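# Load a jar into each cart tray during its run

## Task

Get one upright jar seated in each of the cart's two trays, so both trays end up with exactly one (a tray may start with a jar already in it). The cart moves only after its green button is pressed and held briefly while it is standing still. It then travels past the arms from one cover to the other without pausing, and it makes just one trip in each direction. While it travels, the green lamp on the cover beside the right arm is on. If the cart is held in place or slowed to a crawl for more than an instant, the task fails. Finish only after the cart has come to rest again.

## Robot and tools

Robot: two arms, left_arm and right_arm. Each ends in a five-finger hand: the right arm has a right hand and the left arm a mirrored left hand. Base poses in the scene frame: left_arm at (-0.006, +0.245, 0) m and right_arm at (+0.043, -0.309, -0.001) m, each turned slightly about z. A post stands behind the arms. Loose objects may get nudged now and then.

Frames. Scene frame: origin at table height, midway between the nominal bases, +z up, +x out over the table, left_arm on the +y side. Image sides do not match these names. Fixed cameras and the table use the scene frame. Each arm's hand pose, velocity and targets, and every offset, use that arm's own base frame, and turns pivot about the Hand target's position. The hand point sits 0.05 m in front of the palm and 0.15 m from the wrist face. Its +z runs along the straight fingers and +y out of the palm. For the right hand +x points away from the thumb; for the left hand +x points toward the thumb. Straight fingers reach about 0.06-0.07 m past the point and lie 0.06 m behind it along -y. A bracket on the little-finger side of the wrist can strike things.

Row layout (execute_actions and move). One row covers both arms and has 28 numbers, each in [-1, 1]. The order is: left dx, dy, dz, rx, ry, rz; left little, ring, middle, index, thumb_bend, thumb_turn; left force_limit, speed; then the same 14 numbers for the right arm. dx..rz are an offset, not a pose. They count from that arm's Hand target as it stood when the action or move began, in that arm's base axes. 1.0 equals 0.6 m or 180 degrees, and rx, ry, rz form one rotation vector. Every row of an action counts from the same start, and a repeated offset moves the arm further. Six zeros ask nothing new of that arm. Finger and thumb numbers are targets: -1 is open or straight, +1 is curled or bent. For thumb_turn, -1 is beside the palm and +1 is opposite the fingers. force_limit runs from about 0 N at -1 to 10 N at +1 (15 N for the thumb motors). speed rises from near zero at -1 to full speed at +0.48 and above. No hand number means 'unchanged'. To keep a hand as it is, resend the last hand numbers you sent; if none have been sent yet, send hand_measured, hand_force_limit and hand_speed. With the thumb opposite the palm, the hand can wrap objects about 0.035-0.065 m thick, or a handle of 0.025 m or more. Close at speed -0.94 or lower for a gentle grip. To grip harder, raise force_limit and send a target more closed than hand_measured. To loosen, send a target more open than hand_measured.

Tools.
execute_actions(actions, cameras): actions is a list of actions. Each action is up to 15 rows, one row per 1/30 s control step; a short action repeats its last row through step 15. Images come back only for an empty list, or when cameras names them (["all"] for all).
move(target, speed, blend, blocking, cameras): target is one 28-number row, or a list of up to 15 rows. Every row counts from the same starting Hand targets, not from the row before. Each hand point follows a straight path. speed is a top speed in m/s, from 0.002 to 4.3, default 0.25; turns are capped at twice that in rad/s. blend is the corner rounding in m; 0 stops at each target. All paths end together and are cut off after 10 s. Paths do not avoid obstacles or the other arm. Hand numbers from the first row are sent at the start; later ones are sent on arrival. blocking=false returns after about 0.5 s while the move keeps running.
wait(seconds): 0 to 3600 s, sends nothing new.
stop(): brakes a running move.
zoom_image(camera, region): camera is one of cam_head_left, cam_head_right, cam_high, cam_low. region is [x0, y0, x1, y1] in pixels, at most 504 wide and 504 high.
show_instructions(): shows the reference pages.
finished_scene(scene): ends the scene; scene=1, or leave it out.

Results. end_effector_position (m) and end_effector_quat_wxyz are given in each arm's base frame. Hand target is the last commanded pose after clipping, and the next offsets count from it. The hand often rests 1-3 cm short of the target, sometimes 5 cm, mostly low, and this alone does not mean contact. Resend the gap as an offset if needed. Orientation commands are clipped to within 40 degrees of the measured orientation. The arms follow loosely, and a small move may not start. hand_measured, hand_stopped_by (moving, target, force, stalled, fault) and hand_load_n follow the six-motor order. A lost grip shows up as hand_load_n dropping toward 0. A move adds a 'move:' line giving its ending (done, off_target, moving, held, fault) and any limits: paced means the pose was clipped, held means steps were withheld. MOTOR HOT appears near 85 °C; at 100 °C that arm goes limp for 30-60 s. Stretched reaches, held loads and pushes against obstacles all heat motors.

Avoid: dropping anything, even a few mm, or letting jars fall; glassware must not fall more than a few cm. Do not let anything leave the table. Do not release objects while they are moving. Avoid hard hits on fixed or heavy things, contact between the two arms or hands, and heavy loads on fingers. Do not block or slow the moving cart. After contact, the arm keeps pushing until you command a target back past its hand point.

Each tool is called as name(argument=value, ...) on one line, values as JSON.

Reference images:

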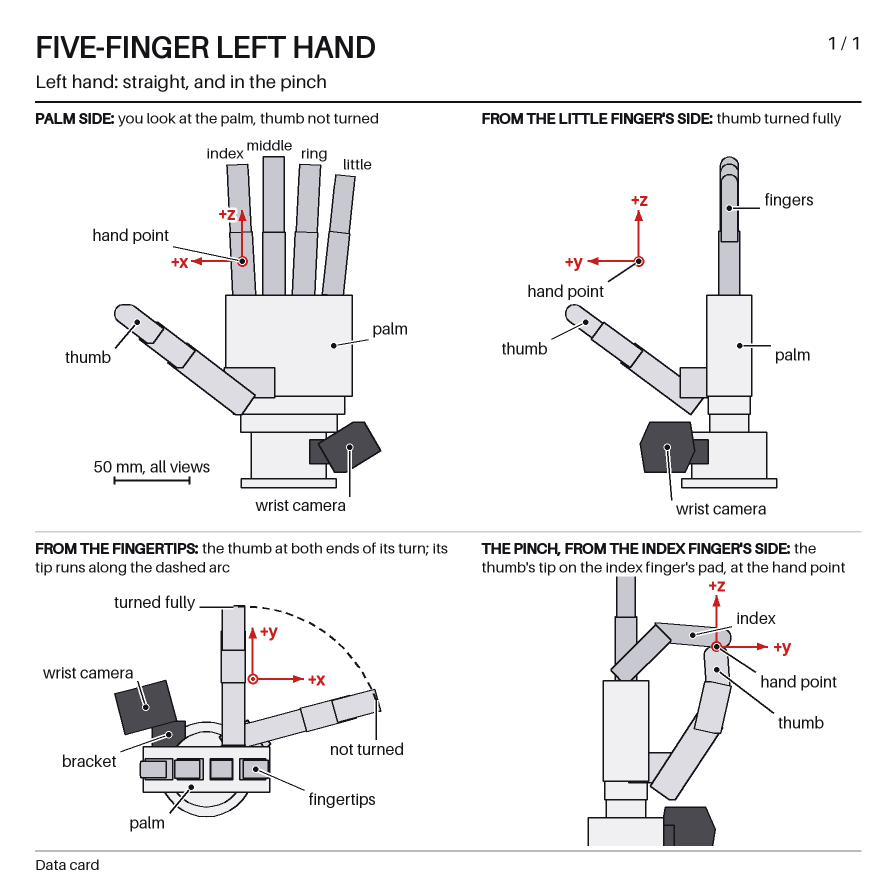

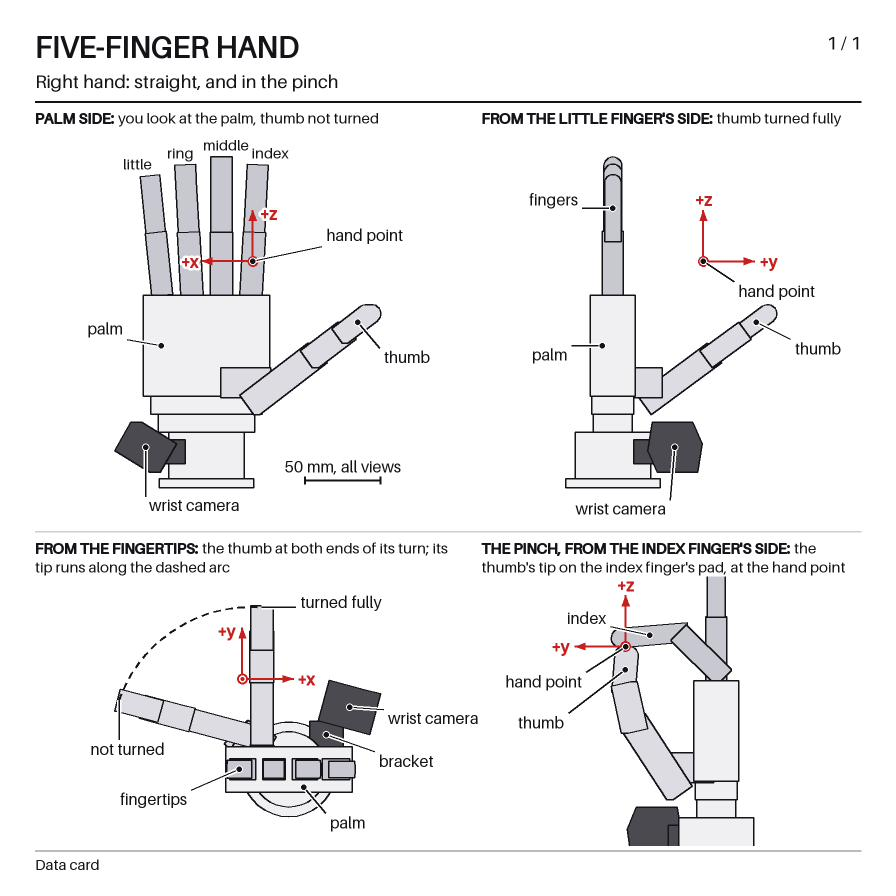

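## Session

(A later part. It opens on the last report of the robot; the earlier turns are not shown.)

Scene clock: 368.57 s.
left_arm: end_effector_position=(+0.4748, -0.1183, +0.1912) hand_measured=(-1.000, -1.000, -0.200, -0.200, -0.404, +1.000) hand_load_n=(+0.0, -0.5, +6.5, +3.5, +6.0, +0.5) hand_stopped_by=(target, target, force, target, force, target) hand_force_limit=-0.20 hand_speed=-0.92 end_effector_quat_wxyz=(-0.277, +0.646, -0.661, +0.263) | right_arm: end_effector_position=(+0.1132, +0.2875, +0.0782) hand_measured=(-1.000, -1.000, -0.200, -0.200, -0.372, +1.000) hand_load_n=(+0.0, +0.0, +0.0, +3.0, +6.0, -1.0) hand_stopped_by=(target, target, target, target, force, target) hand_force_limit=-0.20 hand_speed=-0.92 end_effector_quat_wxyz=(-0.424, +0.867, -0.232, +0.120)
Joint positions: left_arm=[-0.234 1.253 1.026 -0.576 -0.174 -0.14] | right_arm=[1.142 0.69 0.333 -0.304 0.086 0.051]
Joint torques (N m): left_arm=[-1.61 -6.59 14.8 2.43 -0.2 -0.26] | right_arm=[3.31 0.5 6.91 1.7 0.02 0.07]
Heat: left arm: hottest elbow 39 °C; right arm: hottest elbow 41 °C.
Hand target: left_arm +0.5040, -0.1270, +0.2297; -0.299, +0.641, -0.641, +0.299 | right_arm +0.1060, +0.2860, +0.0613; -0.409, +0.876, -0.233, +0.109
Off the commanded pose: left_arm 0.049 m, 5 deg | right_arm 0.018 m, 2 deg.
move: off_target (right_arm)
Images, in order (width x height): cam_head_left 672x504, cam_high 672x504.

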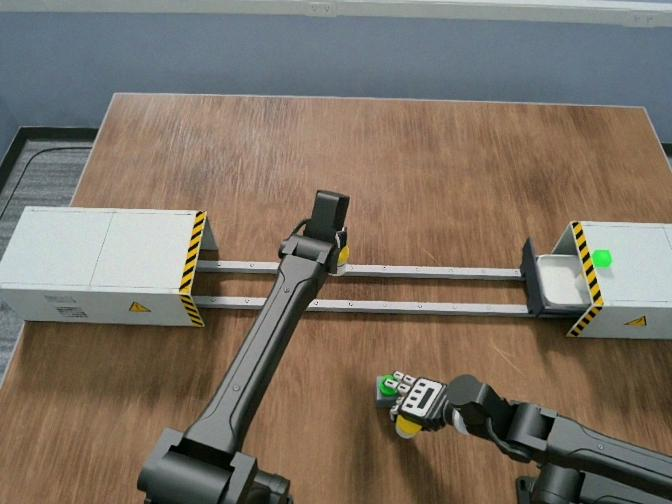

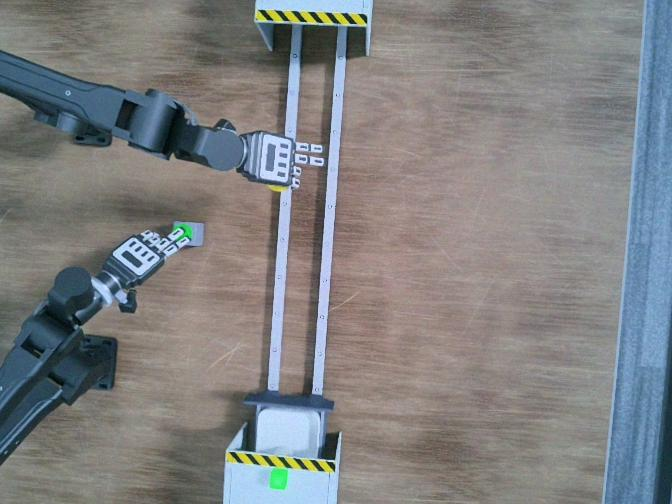

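move(target=[0,0,0,0,0,0,-1,-1,-0.2,-0.2,-0.1,1,-0.2,-0.92,0,-0.02,0.12,0,0,0,-1,-1,-0.2,-0.2,-0.1,1,-0.2,-0.92], speed=0.1, blocking=false, cameras=["cam_high"])

wait(seconds=0.4, cameras=["cam_high","cam_head_right"])

wait(seconds=0.4, cameras=["cam_high","cam_low"])

Scene clock: 373.33 s.
left_arm: end_effector_position=(+0.4748, -0.1183, +0.1912) hand_measured=(-1.000, -1.000, -0.200, -0.200, -0.404, +1.000) hand_load_n=(+0.0, +0.0, +6.5, +3.0, +5.5, +0.5) hand_stopped_by=(target, target, force, target, force, target) hand_force_limit=-0.20 hand_speed=-0.92 end_effector_quat_wxyz=(-0.277, +0.646, -0.661, +0.263) | right_arm: end_effector_position=(+0.1085, +0.2787, +0.0838) hand_measured=(-1.000, -1.000, -0.200, -0.200, -0.372, +1.000) hand_load_n=(+0.0, +0.5, +0.0, +2.5, +6.0, -1.0) hand_stopped_by=(target, target, target, target, force, target) hand_force_limit=-0.20 hand_speed=-0.92 end_effector_quat_wxyz=(-0.415, +0.872, -0.232, +0.117)
Joint positions: left_arm=[-0.234 1.253 1.026 -0.576 -0.174 -0.14] | right_arm=[1.142 0.647 0.345 -0.379 0.082 0.051]
Joint velocities: left_arm=[within noise] | right_arm=[0.005 -0.181 0.1 -0.413 0.007 0.007]
Joint torques (N m): left_arm=[-1.67 -6.59 14.8 2.43 -0.2 -0.26] | right_arm=[2.2 -1.55 11.06 0.34 -0.19 0]
Heat: left arm: hottest elbow 39 °C; right arm: hottest elbow 40 °C.
Hand target: left_arm +0.5040, -0.1270, +0.2297; -0.299, +0.641, -0.641, +0.299 | right_arm +0.1060, +0.2784, +0.1068; -0.409, +0.876, -0.233, +0.109
Off the commanded pose: left_arm 0.049 m, 5 deg | right_arm 0.050 m, 1 deg.
move: running

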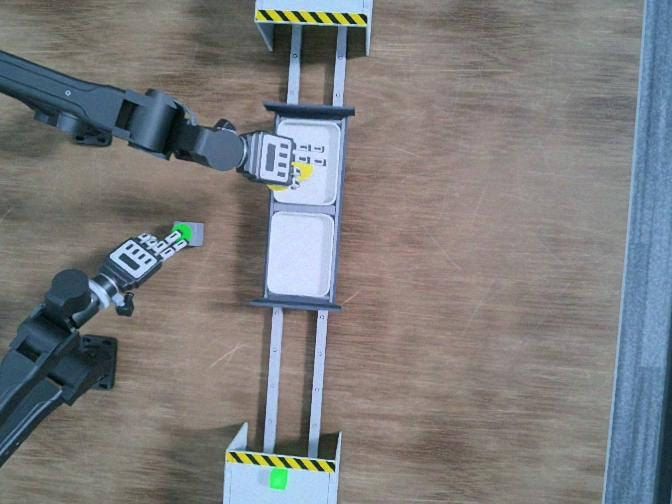

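Scene clock: 373.73 s.
left_arm: end_effector_position=(+0.4748, -0.1183, +0.1912) hand_measured=(-1.000, -1.000, -0.200, -0.200, -0.404, +1.000) hand_load_n=(+0.0, +0.0, +6.5, +3.0, +6.0, +0.5) hand_stopped_by=(target, target, force, target, force, target) hand_force_limit=-0.20 hand_speed=-0.92 end_effector_quat_wxyz=(-0.277, +0.646, -0.661, +0.263) | right_arm: end_effector_position=(+0.0990, +0.2636, +0.0923) hand_measured=(-1.000, -1.000, -0.200, -0.200, -0.372, +1.000) hand_load_n=(+0.0, +0.0, +0.0, +2.5, +6.0, -0.5) hand_stopped_by=(target, target, target, target, force, target) hand_force_limit=-0.20 hand_speed=-0.92 end_effector_quat_wxyz=(-0.386, +0.886, -0.233, +0.104)
Joint positions: left_arm=[-0.234 1.253 1.026 -0.576 -0.174 -0.14] | right_arm=[1.137 0.61 0.388 -0.528 0.064 0.053]
Joint velocities: left_arm=[within noise] | right_arm=[-0.015 -0.073 0.076 -0.256 -0.037 0.022]
Joint torques (N m): left_arm=[-1.61 -6.59 14.82 2.43 -0.2 -0.26] | right_arm=[1.55 -1.85 13.05 0.9 -0.11 -0.06]
Heat: left arm: hottest elbow 39 °C; right arm: hottest elbow 40 °C.
Hand target: left_arm +0.5040, -0.1270, +0.2297; -0.299, +0.641, -0.641, +0.299 | right_arm +0.1060, +0.2740, +0.1333; -0.409, +0.876, -0.233, +0.109
Off the commanded pose: left_arm 0.049 m, 5 deg | right_arm 0.043 m, 3 deg.
earlier move: running
wait: 0.40 s; no rest
Images, in order (width x height): cam_head_right 672x504, cam_high 672x504.

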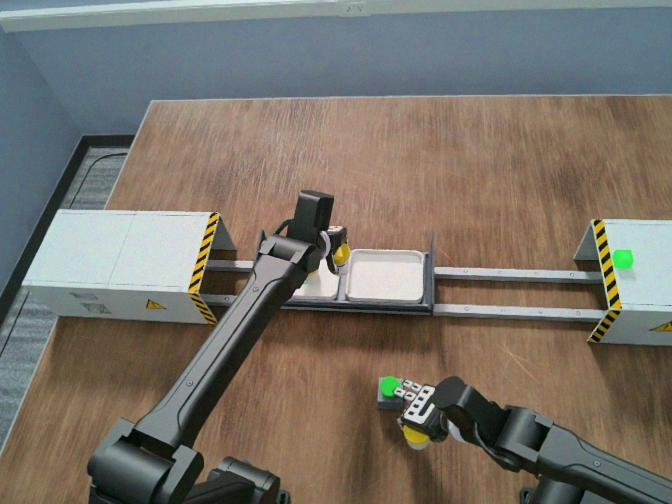

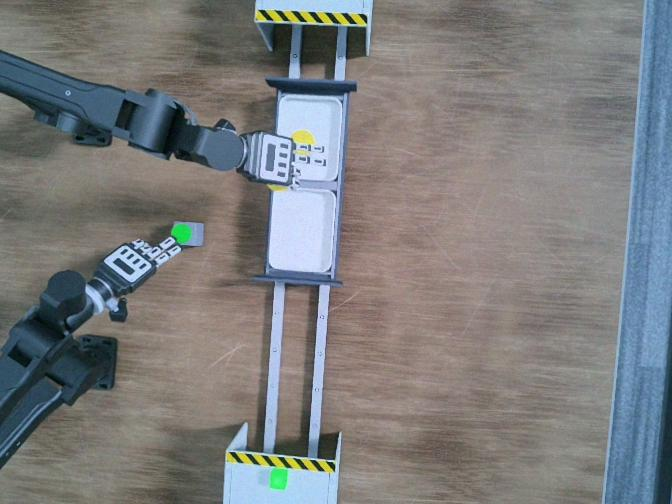

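Scene clock: 374.13 s.
left_arm: end_effector_position=(+0.4748, -0.1183, +0.1912) hand_measured=(-1.000, -1.000, -0.200, -0.200, -0.404, +1.000) hand_load_n=(+0.0, +0.0, +6.5, +3.0, +6.0, +0.5) hand_stopped_by=(target, target, force, target, force, target) hand_force_limit=-0.20 hand_speed=-0.92 end_effector_quat_wxyz=(-0.277, +0.646, -0.661, +0.263) | right_arm: end_effector_position=(+0.0959, +0.2583, +0.0923) hand_measured=(-1.000, -1.000, -0.200, -0.200, -0.372, +1.000) hand_load_n=(+0.0, +0.0, +0.0, +2.5, +5.5, -0.5) hand_stopped_by=(target, target, target, target, force, target) hand_force_limit=-0.20 hand_speed=-0.92 end_effector_quat_wxyz=(-0.377, +0.890, -0.236, +0.101)
Joint positions: left_arm=[-0.234 1.253 1.026 -0.576 -0.174 -0.14] | right_arm=[1.137 0.601 0.394 -0.565 0.063 0.057]
Joint torques (N m): left_arm=[-1.67 -6.59 14.8 2.43 -0.2 -0.26] | right_arm=[1.85 -1.2 13.71 0.77 -0.12 -0.08]
Heat: left arm: hottest elbow 39 °C; right arm: hottest elbow 40 °C.
Hand target: left_arm +0.5040, -0.1270, +0.2297; -0.299, +0.641, -0.641, +0.299 | right_arm +0.1060, +0.2740, +0.1333; -0.409, +0.876, -0.233, +0.109
Off the commanded pose: left_arm 0.049 m, 5 deg | right_arm 0.045 m, 4 deg.
earlier move: running
wait: 0.40 s; no rest

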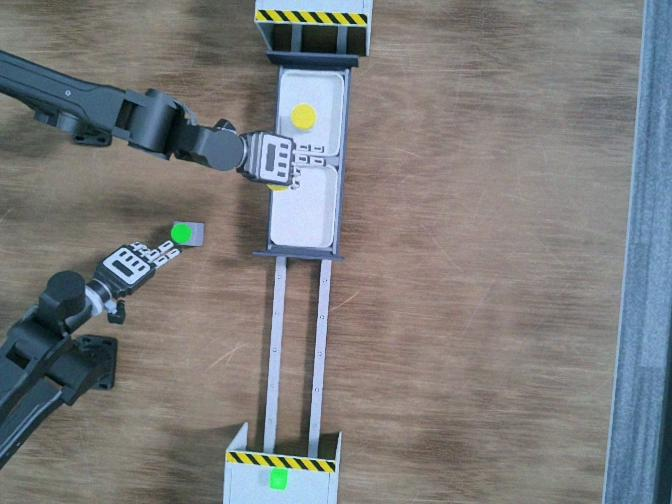

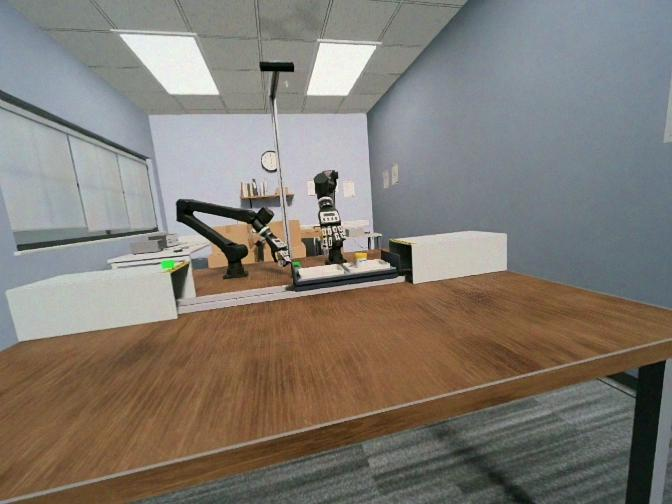

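zoom_image(camera="cam_low", region=[280, 235, 410, 300])

zoom_image(camera="cam_high", region=[230, 40, 380, 270])

Scaled by 3.877 from the camera's image (finer frame: 960x720).

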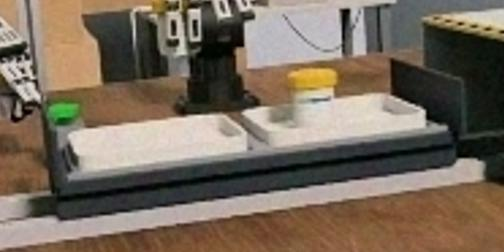

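Scaled by 2.191 from the camera's image (finer frame: 960x720).

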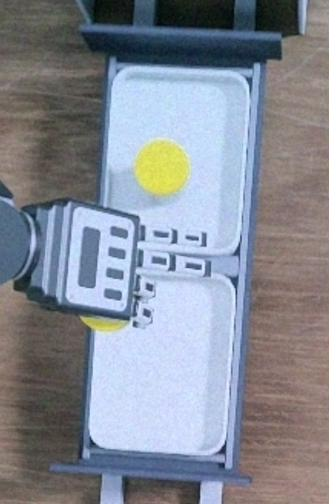

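wait(seconds=0.1, cameras=["all"])

zoom_image(camera="cam_high", region=[240, 0, 400, 120])

zoom_image(camera="cam_low", region=[250, 190, 420, 300])

Scene clock: 451.93 s.
left_arm: end_effector_position=(+0.4748, -0.1183, +0.1912) hand_measured=(-1.000, -1.000, -0.200, -0.200, -0.404, +1.000) hand_load_n=(+0.0, +0.0, +6.5, +3.5, +5.5, +0.5) hand_stopped_by=(target, target, force, target, force, target) hand_force_limit=-0.20 hand_speed=-0.92 end_effector_quat_wxyz=(-0.277, +0.646, -0.661, +0.263) | right_arm: end_effector_position=(+0.0958, +0.2582, +0.0930) hand_measured=(-1.000, -1.000, -0.200, -0.200, -0.372, +1.000) hand_load_n=(+0.0, +0.0, +0.0, +2.5, +6.0, -1.0) hand_stopped_by=(target, target, target, target, force, target) hand_force_limit=-0.20 hand_speed=-0.92 end_effector_quat_wxyz=(-0.377, +0.890, -0.236, +0.101)
Joint positions: left_arm=[-0.234 1.253 1.026 -0.576 -0.174 -0.14] | right_arm=[1.137 0.6 0.396 -0.568 0.063 0.057]
Joint torques (N m): left_arm=[-1.67 -6.59 14.82 2.43 -0.2 -0.26] | right_arm=[1.85 -1.67 13.49 0.84 -0.1 -0.08]
Heat: left arm: hottest elbow 42 °C; right arm: hottest elbow 45 °C.
Hand target: left_arm +0.5040, -0.1270, +0.2297; -0.299, +0.641, -0.641, +0.299 | right_arm +0.1060, +0.2740, +0.1333; -0.409, +0.876, -0.233, +0.109
Off the commanded pose: left_arm 0.049 m, 5 deg | right_arm 0.044 m, 4 deg.
earlier move: off_target (right_arm)
wait: 0.00 of 0.1 s (the move ended)

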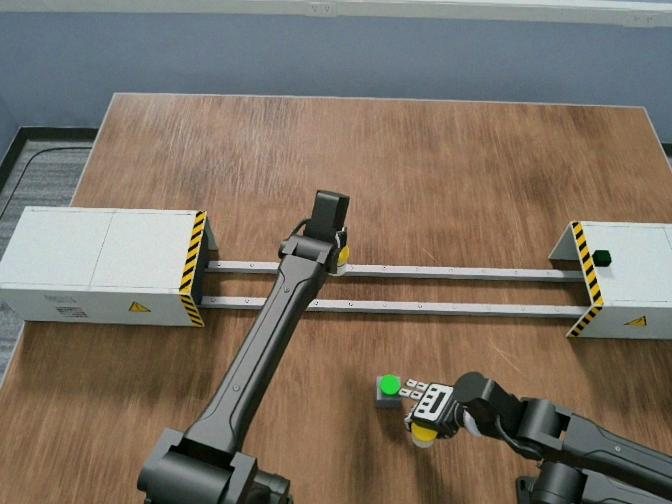

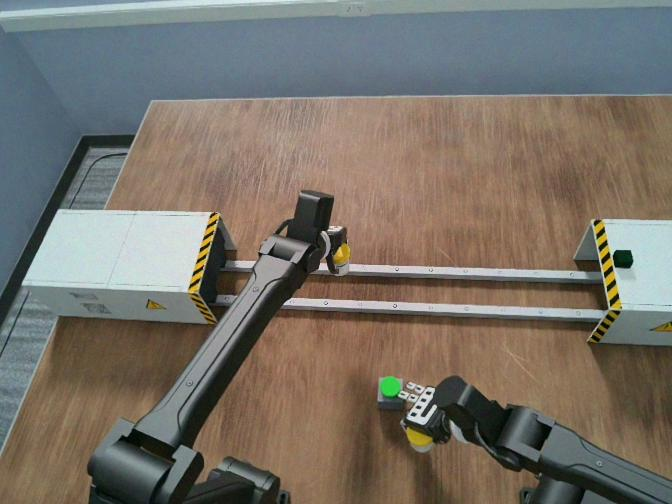

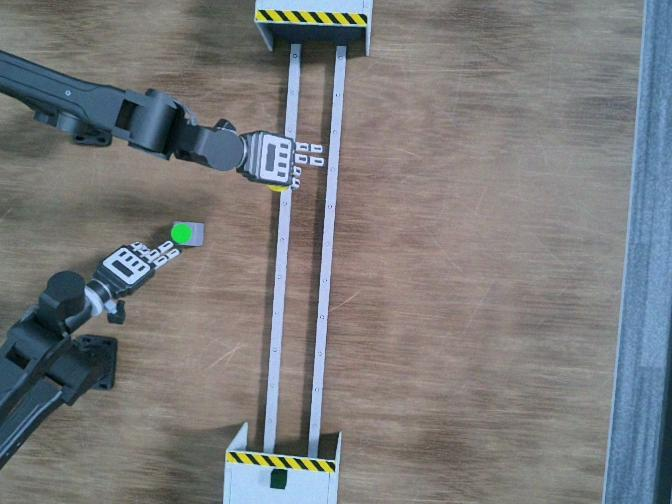

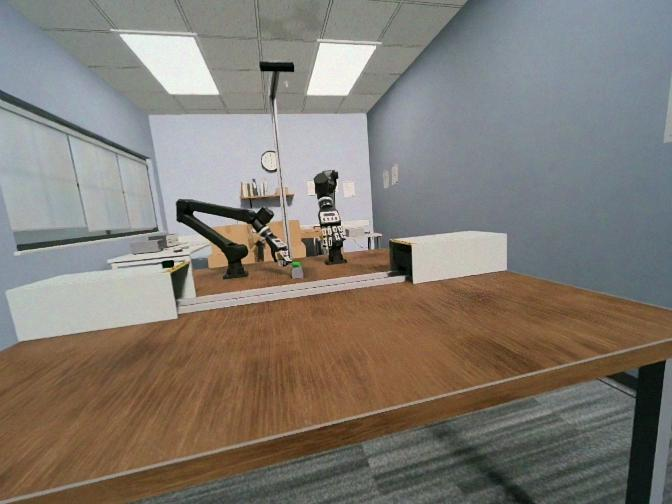

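Scaled by 3.150 from the camera's image (finer frame: 960x720).

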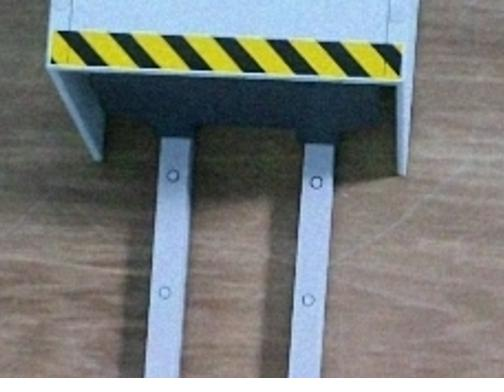

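Scaled by 2.965 from the camera's image (finer frame: 960x720).

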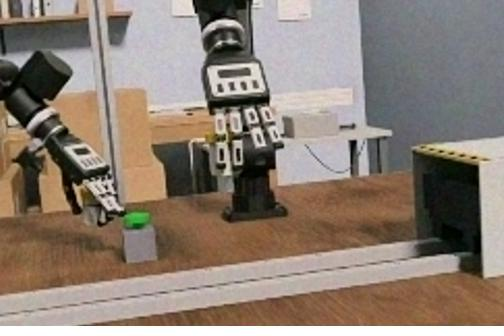

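wait(seconds=0)

move(target=[0,0,0,0,0,0,-1,-1,-0.2,-0.2,-0.1,1,-0.2,-0.92,0.005,0.008,-0.06,0,0,0,-1,-1,-0.2,-0.2,-0.1,1,-0.2,-0.92], speed=0.06)

move(target=[-0.006,0.225,0,0,0,0,-1,-1,-0.2,-0.2,-0.1,1,-0.2,-0.92,0,0,0,0,0,0,-1,-1,-0.2,-0.2,-0.1,1,-0.2,-0.92], speed=0.15, cameras=["all"])

zoom_image(camera="cam_high", region=[200, 40, 360, 180])

zoom_image(camera="cam_low", region=[320, 170, 420, 290])

Scene clock: 491.53 s.
left_arm: end_effector_position=(+0.4748, -0.1183, +0.1912) hand_measured=(-1.000, -1.000, -0.200, -0.200, -0.404, +1.000) hand_load_n=(+0.0, +0.0, +6.5, +3.5, +6.0, +0.0) hand_stopped_by=(target, target, force, target, force, target) hand_force_limit=-0.20 hand_speed=-0.92 end_effector_quat_wxyz=(-0.277, +0.646, -0.661, +0.263) | right_arm: end_effector_position=(+0.0958, +0.2582, +0.0930) hand_measured=(-1.000, -1.000, -0.200, -0.200, -0.372, +1.000) hand_load_n=(-0.5, -0.5, +0.0, +2.5, +6.0, -1.0) hand_stopped_by=(target, target, target, target, force, target) hand_force_limit=-0.20 hand_speed=-0.92 end_effector_quat_wxyz=(-0.377, +0.890, -0.236, +0.101)
Joint positions: left_arm=[-0.234 1.253 1.026 -0.576 -0.174 -0.14] | right_arm=[1.137 0.6 0.396 -0.568 0.063 0.057]
Joint torques (N m): left_arm=[-1.67 -6.53 14.8 2.43 -0.2 -0.26] | right_arm=[1.85 -1.73 13.49 0.84 -0.1 -0.08]
Heat: left arm: hottest elbow 42 °C; right arm: hottest elbow 46 °C.
Hand target: left_arm +0.5040, -0.1270, +0.2297; -0.299, +0.641, -0.641, +0.299 | right_arm +0.1060, +0.2740, +0.1333; -0.409, +0.876, -0.233, +0.109
Off the commanded pose: left_arm 0.049 m, 5 deg | right_arm 0.044 m, 4 deg.

Scene clock: 492.97 s.
left_arm: end_effector_position=(+0.4748, -0.1183, +0.1912) hand_measured=(-1.000, -1.000, -0.200, -0.200, -0.404, +1.000) hand_load_n=(+0.0, +0.0, +6.5, +3.5, +6.0, +0.5) hand_stopped_by=(target, target, force, target, force, target) hand_force_limit=-0.20 hand_speed=-0.92 end_effector_quat_wxyz=(-0.277, +0.646, -0.661, +0.263) | right_arm: end_effector_position=(+0.1020, +0.2729, +0.0915) hand_measured=(-1.000, -1.000, -0.200, -0.200, -0.372, +1.000) hand_load_n=(-0.5, +0.0, +0.0, +2.5, +6.0, -0.5) hand_stopped_by=(target, target, target, target, force, target) hand_force_limit=-0.20 hand_speed=-0.92 end_effector_quat_wxyz=(-0.396, +0.882, -0.234, +0.103)
Joint positions: left_arm=[-0.234 1.253 1.026 -0.576 -0.174 -0.14] | right_arm=[1.137 0.64 0.385 -0.476 0.059 0.057]
Joint torques (N m): left_arm=[-1.61 -6.59 14.8 2.43 -0.2 -0.26] | right_arm=[1.79 -0.79 8.59 2.43 -0.11 -0.1]
Heat: left arm: hottest elbow 42 °C; right arm: hottest elbow 46 °C.
Hand target: left_arm +0.5040, -0.1270, +0.2297; -0.299, +0.641, -0.641, +0.299 | right_arm +0.1090, +0.2788, +0.0973; -0.409, +0.876, -0.233, +0.109
Off the commanded pose: left_arm 0.049 m, 5 deg | right_arm 0.011 m, 2 deg.
move: off_target (right_arm)

Scene clock: 495.07 s.
left_arm: end_effector_position=(+0.4836, +0.0010, +0.2015) hand_measured=(-1.000, -1.000, -0.200, -0.200, -0.404, +1.000) hand_load_n=(+0.0, +0.0, +6.5, +3.5, +6.0, +0.5) hand_stopped_by=(target, target, force, target, force, target) hand_force_limit=-0.20 hand_speed=-0.92 end_effector_quat_wxyz=(-0.270, +0.657, -0.646, +0.280) | right_arm: end_effector_position=(+0.1020, +0.2729, +0.0915) hand_measured=(-1.000, -1.000, -0.200, -0.200, -0.372, +1.000) hand_load_n=(+0.0, +0.0, +0.0, +2.5, +6.0, -1.0) hand_stopped_by=(target, target, target, target, force, target) hand_force_limit=-0.20 hand_speed=-0.92 end_effector_quat_wxyz=(-0.396, +0.882, -0.234, +0.103)
Joint positions: left_arm=[0.09 1.234 1.026 -0.565 0.071 0.042] | right_arm=[1.137 0.64 0.385 -0.476 0.059 0.057]
Joint torques (N m): left_arm=[-0.26 -7.41 12.46 2.39 0.14 0.09] | right_arm=[1.85 -0.73 8.59 2.43 -0.11 -0.1]
Heat: left arm: hottest elbow 42 °C; right arm: hottest elbow 45 °C.
Hand target: left_arm +0.5004, +0.0080, +0.2297; -0.299, +0.641, -0.641, +0.299 | right_arm +0.1090, +0.2788, +0.0973; -0.409, +0.876, -0.233, +0.109
Off the commanded pose: left_arm 0.034 m, 4 deg | right_arm 0.011 m, 2 deg.
move: off_target (left_arm)

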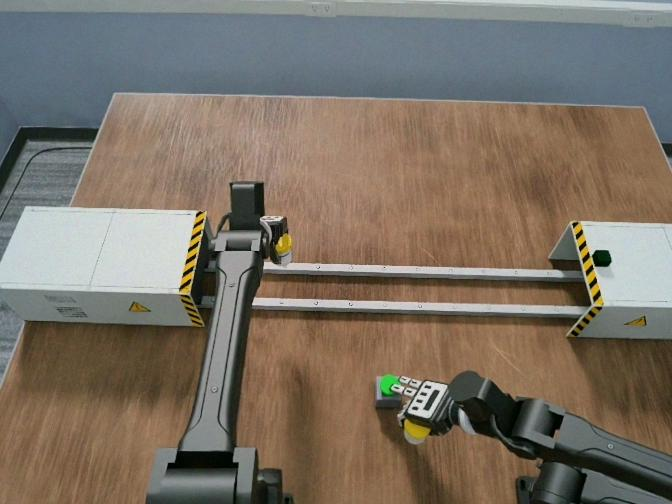

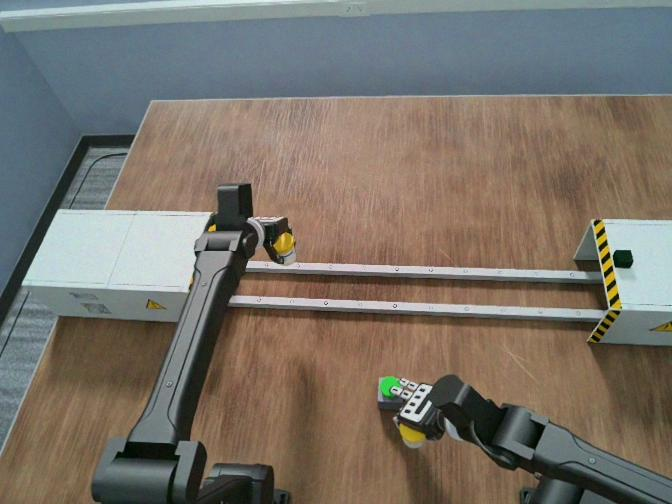

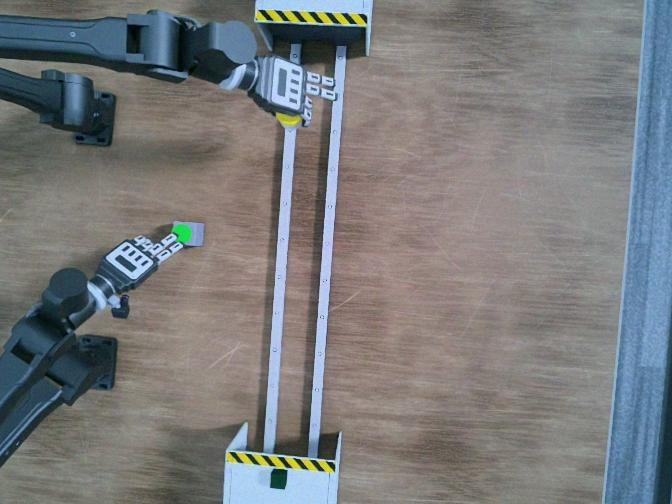

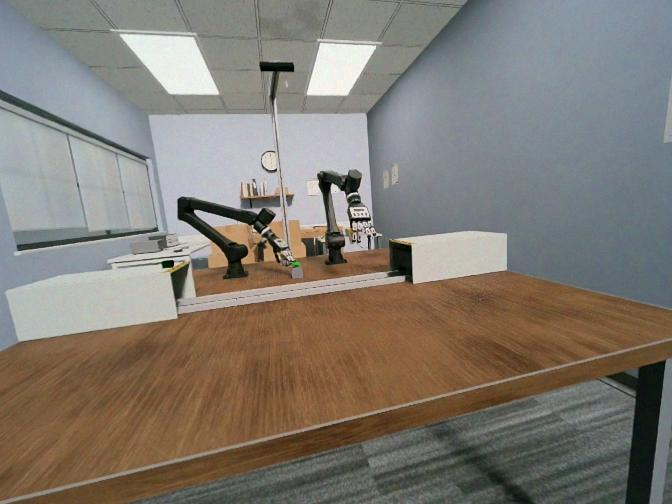

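Scaled by 3.150 from the camera's image (finer frame: 960x720).

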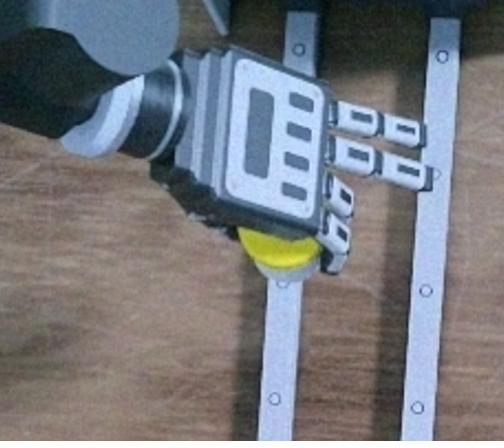

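Scaled by 4.200 from the camera's image (finer frame: 960x720).

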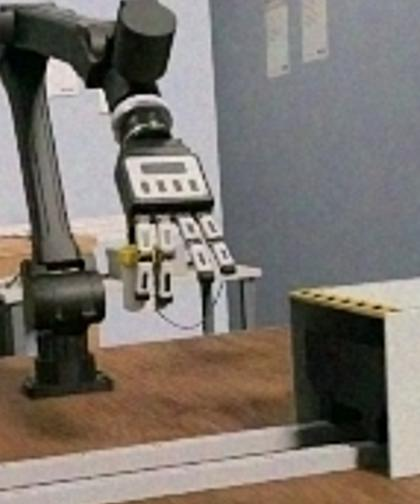

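move(target=[[0.016,-0.2583,-0.2045,0,0,0,-1,-1,-0.2,-0.2,-0.1,1,-0.2,-0.92,0,0,0,0,0,0,-1,-1,-0.2,-0.2,-0.1,1,-0.2,-0.92],[0.028,-0.5917,-0.2045,0,0,0,-1,-1,-0.2,-0.2,-0.1,1,-0.2,-0.92,0,0,0,0,0,0,-1,-1,-0.2,-0.2,-0.1,1,-0.2,-0.92]], speed=[0.165,0.128], blend=[0.03,0], blocking=false)

wait(seconds=0.4)

wait(seconds=0.4)

wait(seconds=0.3)

move(target=[0.009,-0.25,0,0,0,0,-1,-1,-0.2,-0.2,-0.1,1,-0.2,-0.92,0,0,0,0,0,0,-1,-1,-0.2,-0.2,-0.1,1,-0.2,-0.92], speed=0.128, blocking=false, cameras=["cam_high","cam_low"])

wait(seconds=0.3)

move(target=[0.0036,-0.1,0.1667,0,0,0,-1,-1,-0.2,-0.2,-0.1,1,-0.2,-0.92,0,0,0,0,0,0,-1,-1,-0.2,-0.2,-0.1,1,-0.2,-0.92], speed=0.25, blocking=false)

wait(seconds=3, cameras=["cam_high"])

Scene clock: 510.77 s.
left_arm: end_effector_position=(+0.4957, -0.0225, +0.1988) hand_measured=(-1.000, -1.000, -0.200, -0.200, -0.404, +1.000) hand_load_n=(+0.0, +0.0, +6.5, +3.0, +6.0, +0.5) hand_stopped_by=(target, target, force, target, force, target) hand_force_limit=-0.20 hand_speed=-0.92 end_effector_quat_wxyz=(-0.300, +0.638, -0.648, +0.286) | right_arm: end_effector_position=(+0.1020, +0.2729, +0.0915) hand_measured=(-1.000, -1.000, -0.200, -0.200, -0.372, +1.000) hand_load_n=(+0.0, +0.0, +0.0, +2.5, +6.0, -1.0) hand_stopped_by=(target, target, target, target, force, target) hand_force_limit=-0.20 hand_speed=-0.92 end_effector_quat_wxyz=(-0.396, +0.882, -0.234, +0.103)
Joint positions: left_arm=[0.013 1.236 0.999 -0.479 -0.003 0.03] | right_arm=[1.137 0.64 0.385 -0.476 0.059 0.057]
Joint velocities: left_arm=[-0.396 0.015 -0.217 0.247 -0.33 -0.125] | right_arm=[within noise]
Joint torques (N m): left_arm=[-1.96 -5.77 8.94 2.62 -0.06 -0.28] | right_arm=[1.85 -0.73 8.59 2.43 -0.11 -0.1]
Heat: left arm: hottest elbow 42 °C; right arm: hottest elbow 43 °C.
Hand target: left_arm +0.5041, -0.0521, +0.1822; -0.299, +0.641, -0.641, +0.299 | right_arm +0.1090, +0.2788, +0.0973; -0.409, +0.876, -0.233, +0.109
Off the commanded pose: left_arm 0.338 m, 2 deg | right_arm 0.011 m, 2 deg.
move: running; path passed 0 of 2 targets

Scene clock: 511.17 s.
left_arm: end_effector_position=(+0.4961, -0.0787, +0.1532) hand_measured=(-1.000, -1.000, -0.200, -0.200, -0.404, +1.000) hand_load_n=(+0.0, +0.0, +6.5, +3.5, +6.0, +0.5) hand_stopped_by=(target, target, force, target, force, target) hand_force_limit=-0.20 hand_speed=-0.92 end_effector_quat_wxyz=(-0.294, +0.635, -0.656, +0.283) | right_arm: end_effector_position=(+0.1020, +0.2729, +0.0915) hand_measured=(-1.000, -1.000, -0.200, -0.200, -0.372, +1.000) hand_load_n=(+0.0, +0.0, +0.0, +3.0, +6.0, -1.0) hand_stopped_by=(target, target, target, target, force, target) hand_force_limit=-0.20 hand_speed=-0.92 end_effector_quat_wxyz=(-0.396, +0.882, -0.234, +0.103)
Joint positions: left_arm=[-0.126 1.293 0.93 -0.372 -0.096 -0.051] | right_arm=[1.137 0.64 0.385 -0.476 0.059 0.057]
Joint velocities: left_arm=[-0.308 0.171 -0.12 0.286 -0.271 -0.125] | right_arm=[within noise]
Joint torques (N m): left_arm=[-1.96 -6.01 8.76 2.56 -0.15 -0.28] | right_arm=[1.9 -0.73 8.59 2.41 -0.11 -0.1]
Heat: left arm: hottest elbow 42 °C; right arm: hottest elbow 43 °C.
Hand target: left_arm +0.5073, -0.1035, +0.1414; -0.299, +0.641, -0.641, +0.299 | right_arm +0.1090, +0.2788, +0.0973; -0.409, +0.876, -0.233, +0.109
Off the commanded pose: left_arm 0.273 m, 3 deg | right_arm 0.011 m, 2 deg.
earlier move: running; path passed 0 of 2 targets
wait: 0.40 s; no rest

Scene clock: 511.57 s.
left_arm: end_effector_position=(+0.5005, -0.1266, +0.1149) hand_measured=(-1.000, -1.000, -0.200, -0.200, -0.404, +1.000) hand_load_n=(+0.0, +0.0, +6.5, +3.0, +5.5, +0.5) hand_stopped_by=(target, target, force, target, force, target) hand_force_limit=-0.20 hand_speed=-0.92 end_effector_quat_wxyz=(-0.296, +0.636, -0.654, +0.282) | right_arm: end_effector_position=(+0.1020, +0.2729, +0.0915) hand_measured=(-1.000, -1.000, -0.200, -0.200, -0.372, +1.000) hand_load_n=(+0.0, +0.0, +0.0, +2.5, +6.0, -1.0) hand_stopped_by=(target, target, target, target, force, target) hand_force_limit=-0.20 hand_speed=-0.92 end_effector_quat_wxyz=(-0.396, +0.882, -0.234, +0.103)
Joint positions: left_arm=[-0.245 1.374 0.898 -0.269 -0.19 -0.133] | right_arm=[1.137 0.64 0.385 -0.476 0.059 0.057]
Joint velocities: left_arm=[-0.317 0.23 -0.022 0.168 -0.242 -0.242] | right_arm=[within noise]
Joint torques (N m): left_arm=[-1.96 -7.47 8.59 2.52 -0.2 -0.23] | right_arm=[1.79 -0.73 8.58 2.43 -0.11 -0.1]
Heat: left arm: hottest elbow 41 °C; right arm: hottest elbow 43 °C.
Hand target: left_arm +0.5102, -0.1549, +0.1090; -0.299, +0.641, -0.641, +0.299 | right_arm +0.1090, +0.2788, +0.0973; -0.409, +0.876, -0.233, +0.109
Off the commanded pose: left_arm 0.221 m, 3 deg | right_arm 0.011 m, 2 deg.
earlier move: running; path passed 0 of 2 targets
wait: 0.40 s; no rest

Scene clock: 511.87 s.
left_arm: end_effector_position=(+0.4967, -0.1612, +0.0941) hand_measured=(-1.000, -1.000, -0.200, -0.200, -0.404, +1.000) hand_load_n=(+0.0, +0.0, +6.5, +3.0, +6.0, +0.5) hand_stopped_by=(target, target, force, target, force, target) hand_force_limit=-0.20 hand_speed=-0.92 end_effector_quat_wxyz=(-0.294, +0.638, -0.657, +0.275) | right_arm: end_effector_position=(+0.1020, +0.2729, +0.0915) hand_measured=(-1.000, -1.000, -0.200, -0.200, -0.372, +1.000) hand_load_n=(+0.0, +0.0, +0.0, +2.5, +6.0, -1.0) hand_stopped_by=(target, target, target, target, force, target) hand_force_limit=-0.20 hand_speed=-0.92 end_effector_quat_wxyz=(-0.396, +0.882, -0.234, +0.103)
Joint positions: left_arm=[-0.329 1.426 0.898 -0.246 -0.254 -0.192] | right_arm=[1.137 0.64 0.385 -0.476 0.059 0.057]
Joint velocities: left_arm=[-0.298 0.112 0.007 -0.007 -0.198 -0.183] | right_arm=[within noise]
Joint torques (N m): left_arm=[-1.73 -7.88 10.58 2.39 -0.26 -0.25] | right_arm=[1.85 -0.73 8.59 2.41 -0.11 -0.1]
Heat: left arm: hottest elbow 41 °C; right arm: hottest elbow 43 °C.
Hand target: left_arm +0.5116, -0.1931, +0.1070; -0.299, +0.641, -0.641, +0.299 | right_arm +0.1090, +0.2788, +0.0973; -0.409, +0.876, -0.233, +0.109
Off the commanded pose: left_arm 0.187 m, 3 deg | right_arm 0.011 m, 2 deg.
earlier move: running; path passed 1 of 2 targets
wait: 0.30 s; no rest

a move is refused until a result has shown your running move's end: call wait (it returns as soon as the move ends) or stop first; nothing of this call was run

not run: a call was refused earlier in this reply.

not run: a call was refused earlier in this reply.

not run: a call was refused earlier in this reply.

wait(seconds=0.1, cameras=["all"])

zoom_image(camera="cam_low", region=[270, 200, 350, 290])

zoom_image(camera="cam_high", region=[230, 220, 350, 330])

zoom_image(camera="cam_head_right", region=[300, 200, 460, 330])

Scene clock: 540.73 s.
left_arm: end_effector_position=(+0.4973, -0.3333, +0.0811) hand_measured=(-1.000, -1.000, -0.200, -0.200, -0.404, +1.000) hand_load_n=(+0.0, +0.0, +6.5, +3.0, +6.0, +0.5) hand_stopped_by=(target, target, force, target, force, target) hand_force_limit=-0.20 hand_speed=-0.92 end_effector_quat_wxyz=(-0.295, +0.636, -0.657, +0.278) | right_arm: end_effector_position=(+0.1020, +0.2729, +0.0915) hand_measured=(-1.000, -1.000, -0.200, -0.200, -0.372, +1.000) hand_load_n=(-0.5, +0.0, +0.0, +3.0, +6.0, -1.0) hand_stopped_by=(target, target, target, target, force, target) hand_force_limit=-0.20 hand_speed=-0.92 end_effector_quat_wxyz=(-0.396, +0.882, -0.234, +0.103)
Joint positions: left_arm=[-0.66 1.65 1.131 -0.341 -0.481 -0.447] | right_arm=[1.137 0.64 0.385 -0.476 0.059 0.057]
Joint torques (N m): left_arm=[-1.26 -10.46 13.24 0.69 -0.41 -0.26] | right_arm=[1.85 -0.73 8.59 2.41 -0.11 -0.1]
Heat: left arm: hottest elbow 44 °C; right arm: hottest elbow 41 °C.
Hand target: left_arm +0.5172, -0.3470, +0.1070; -0.299, +0.641, -0.641, +0.299 | right_arm +0.1090, +0.2788, +0.0973; -0.409, +0.876, -0.233, +0.109
Off the commanded pose: left_arm 0.035 m, 3 deg | right_arm 0.011 m, 2 deg.
earlier move: off_target (left_arm)
wait: 0.00 of 0.1 s (the move ended)

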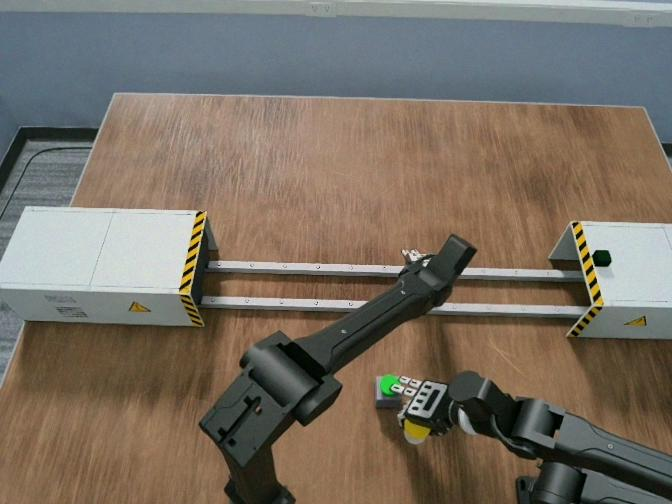

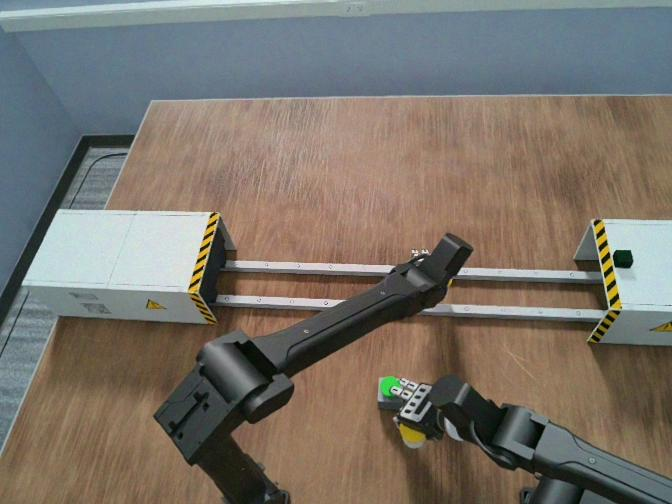

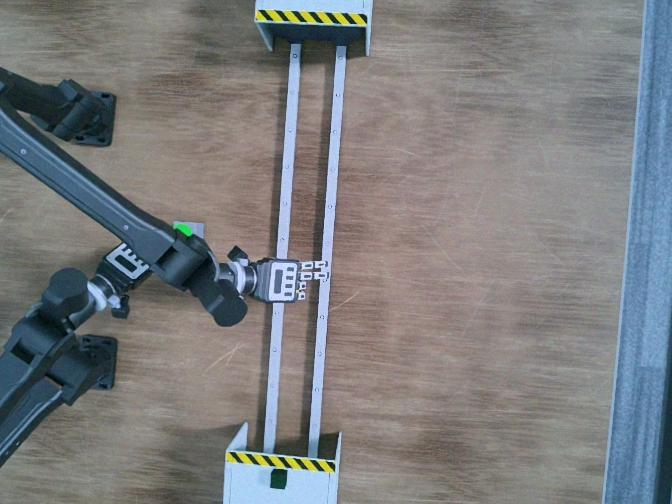

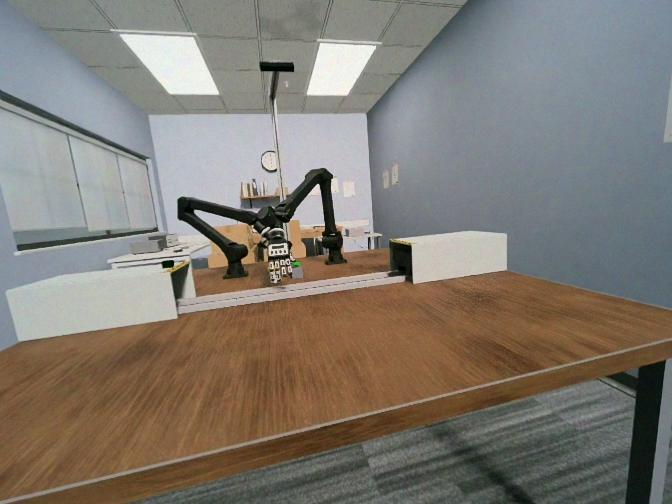

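Scaled by 5.600 from the camera's image (finer frame: 960x720).

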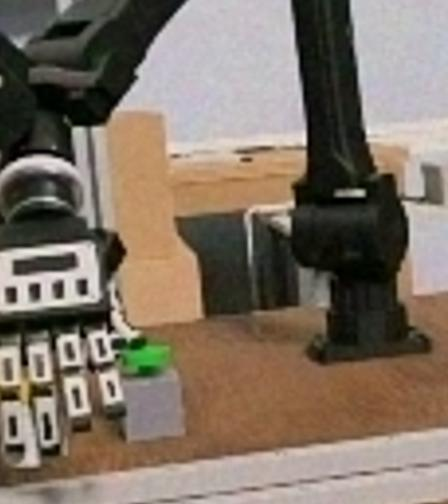

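Scaled by 4.200 from the camera's image (finer frame: 960x720).

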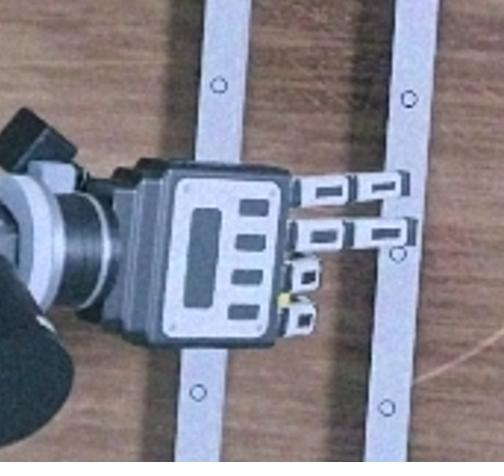

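Scaled by 3.150 from the camera's image (finer frame: 960x720).

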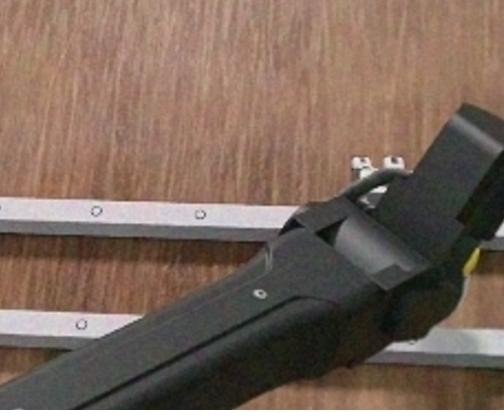

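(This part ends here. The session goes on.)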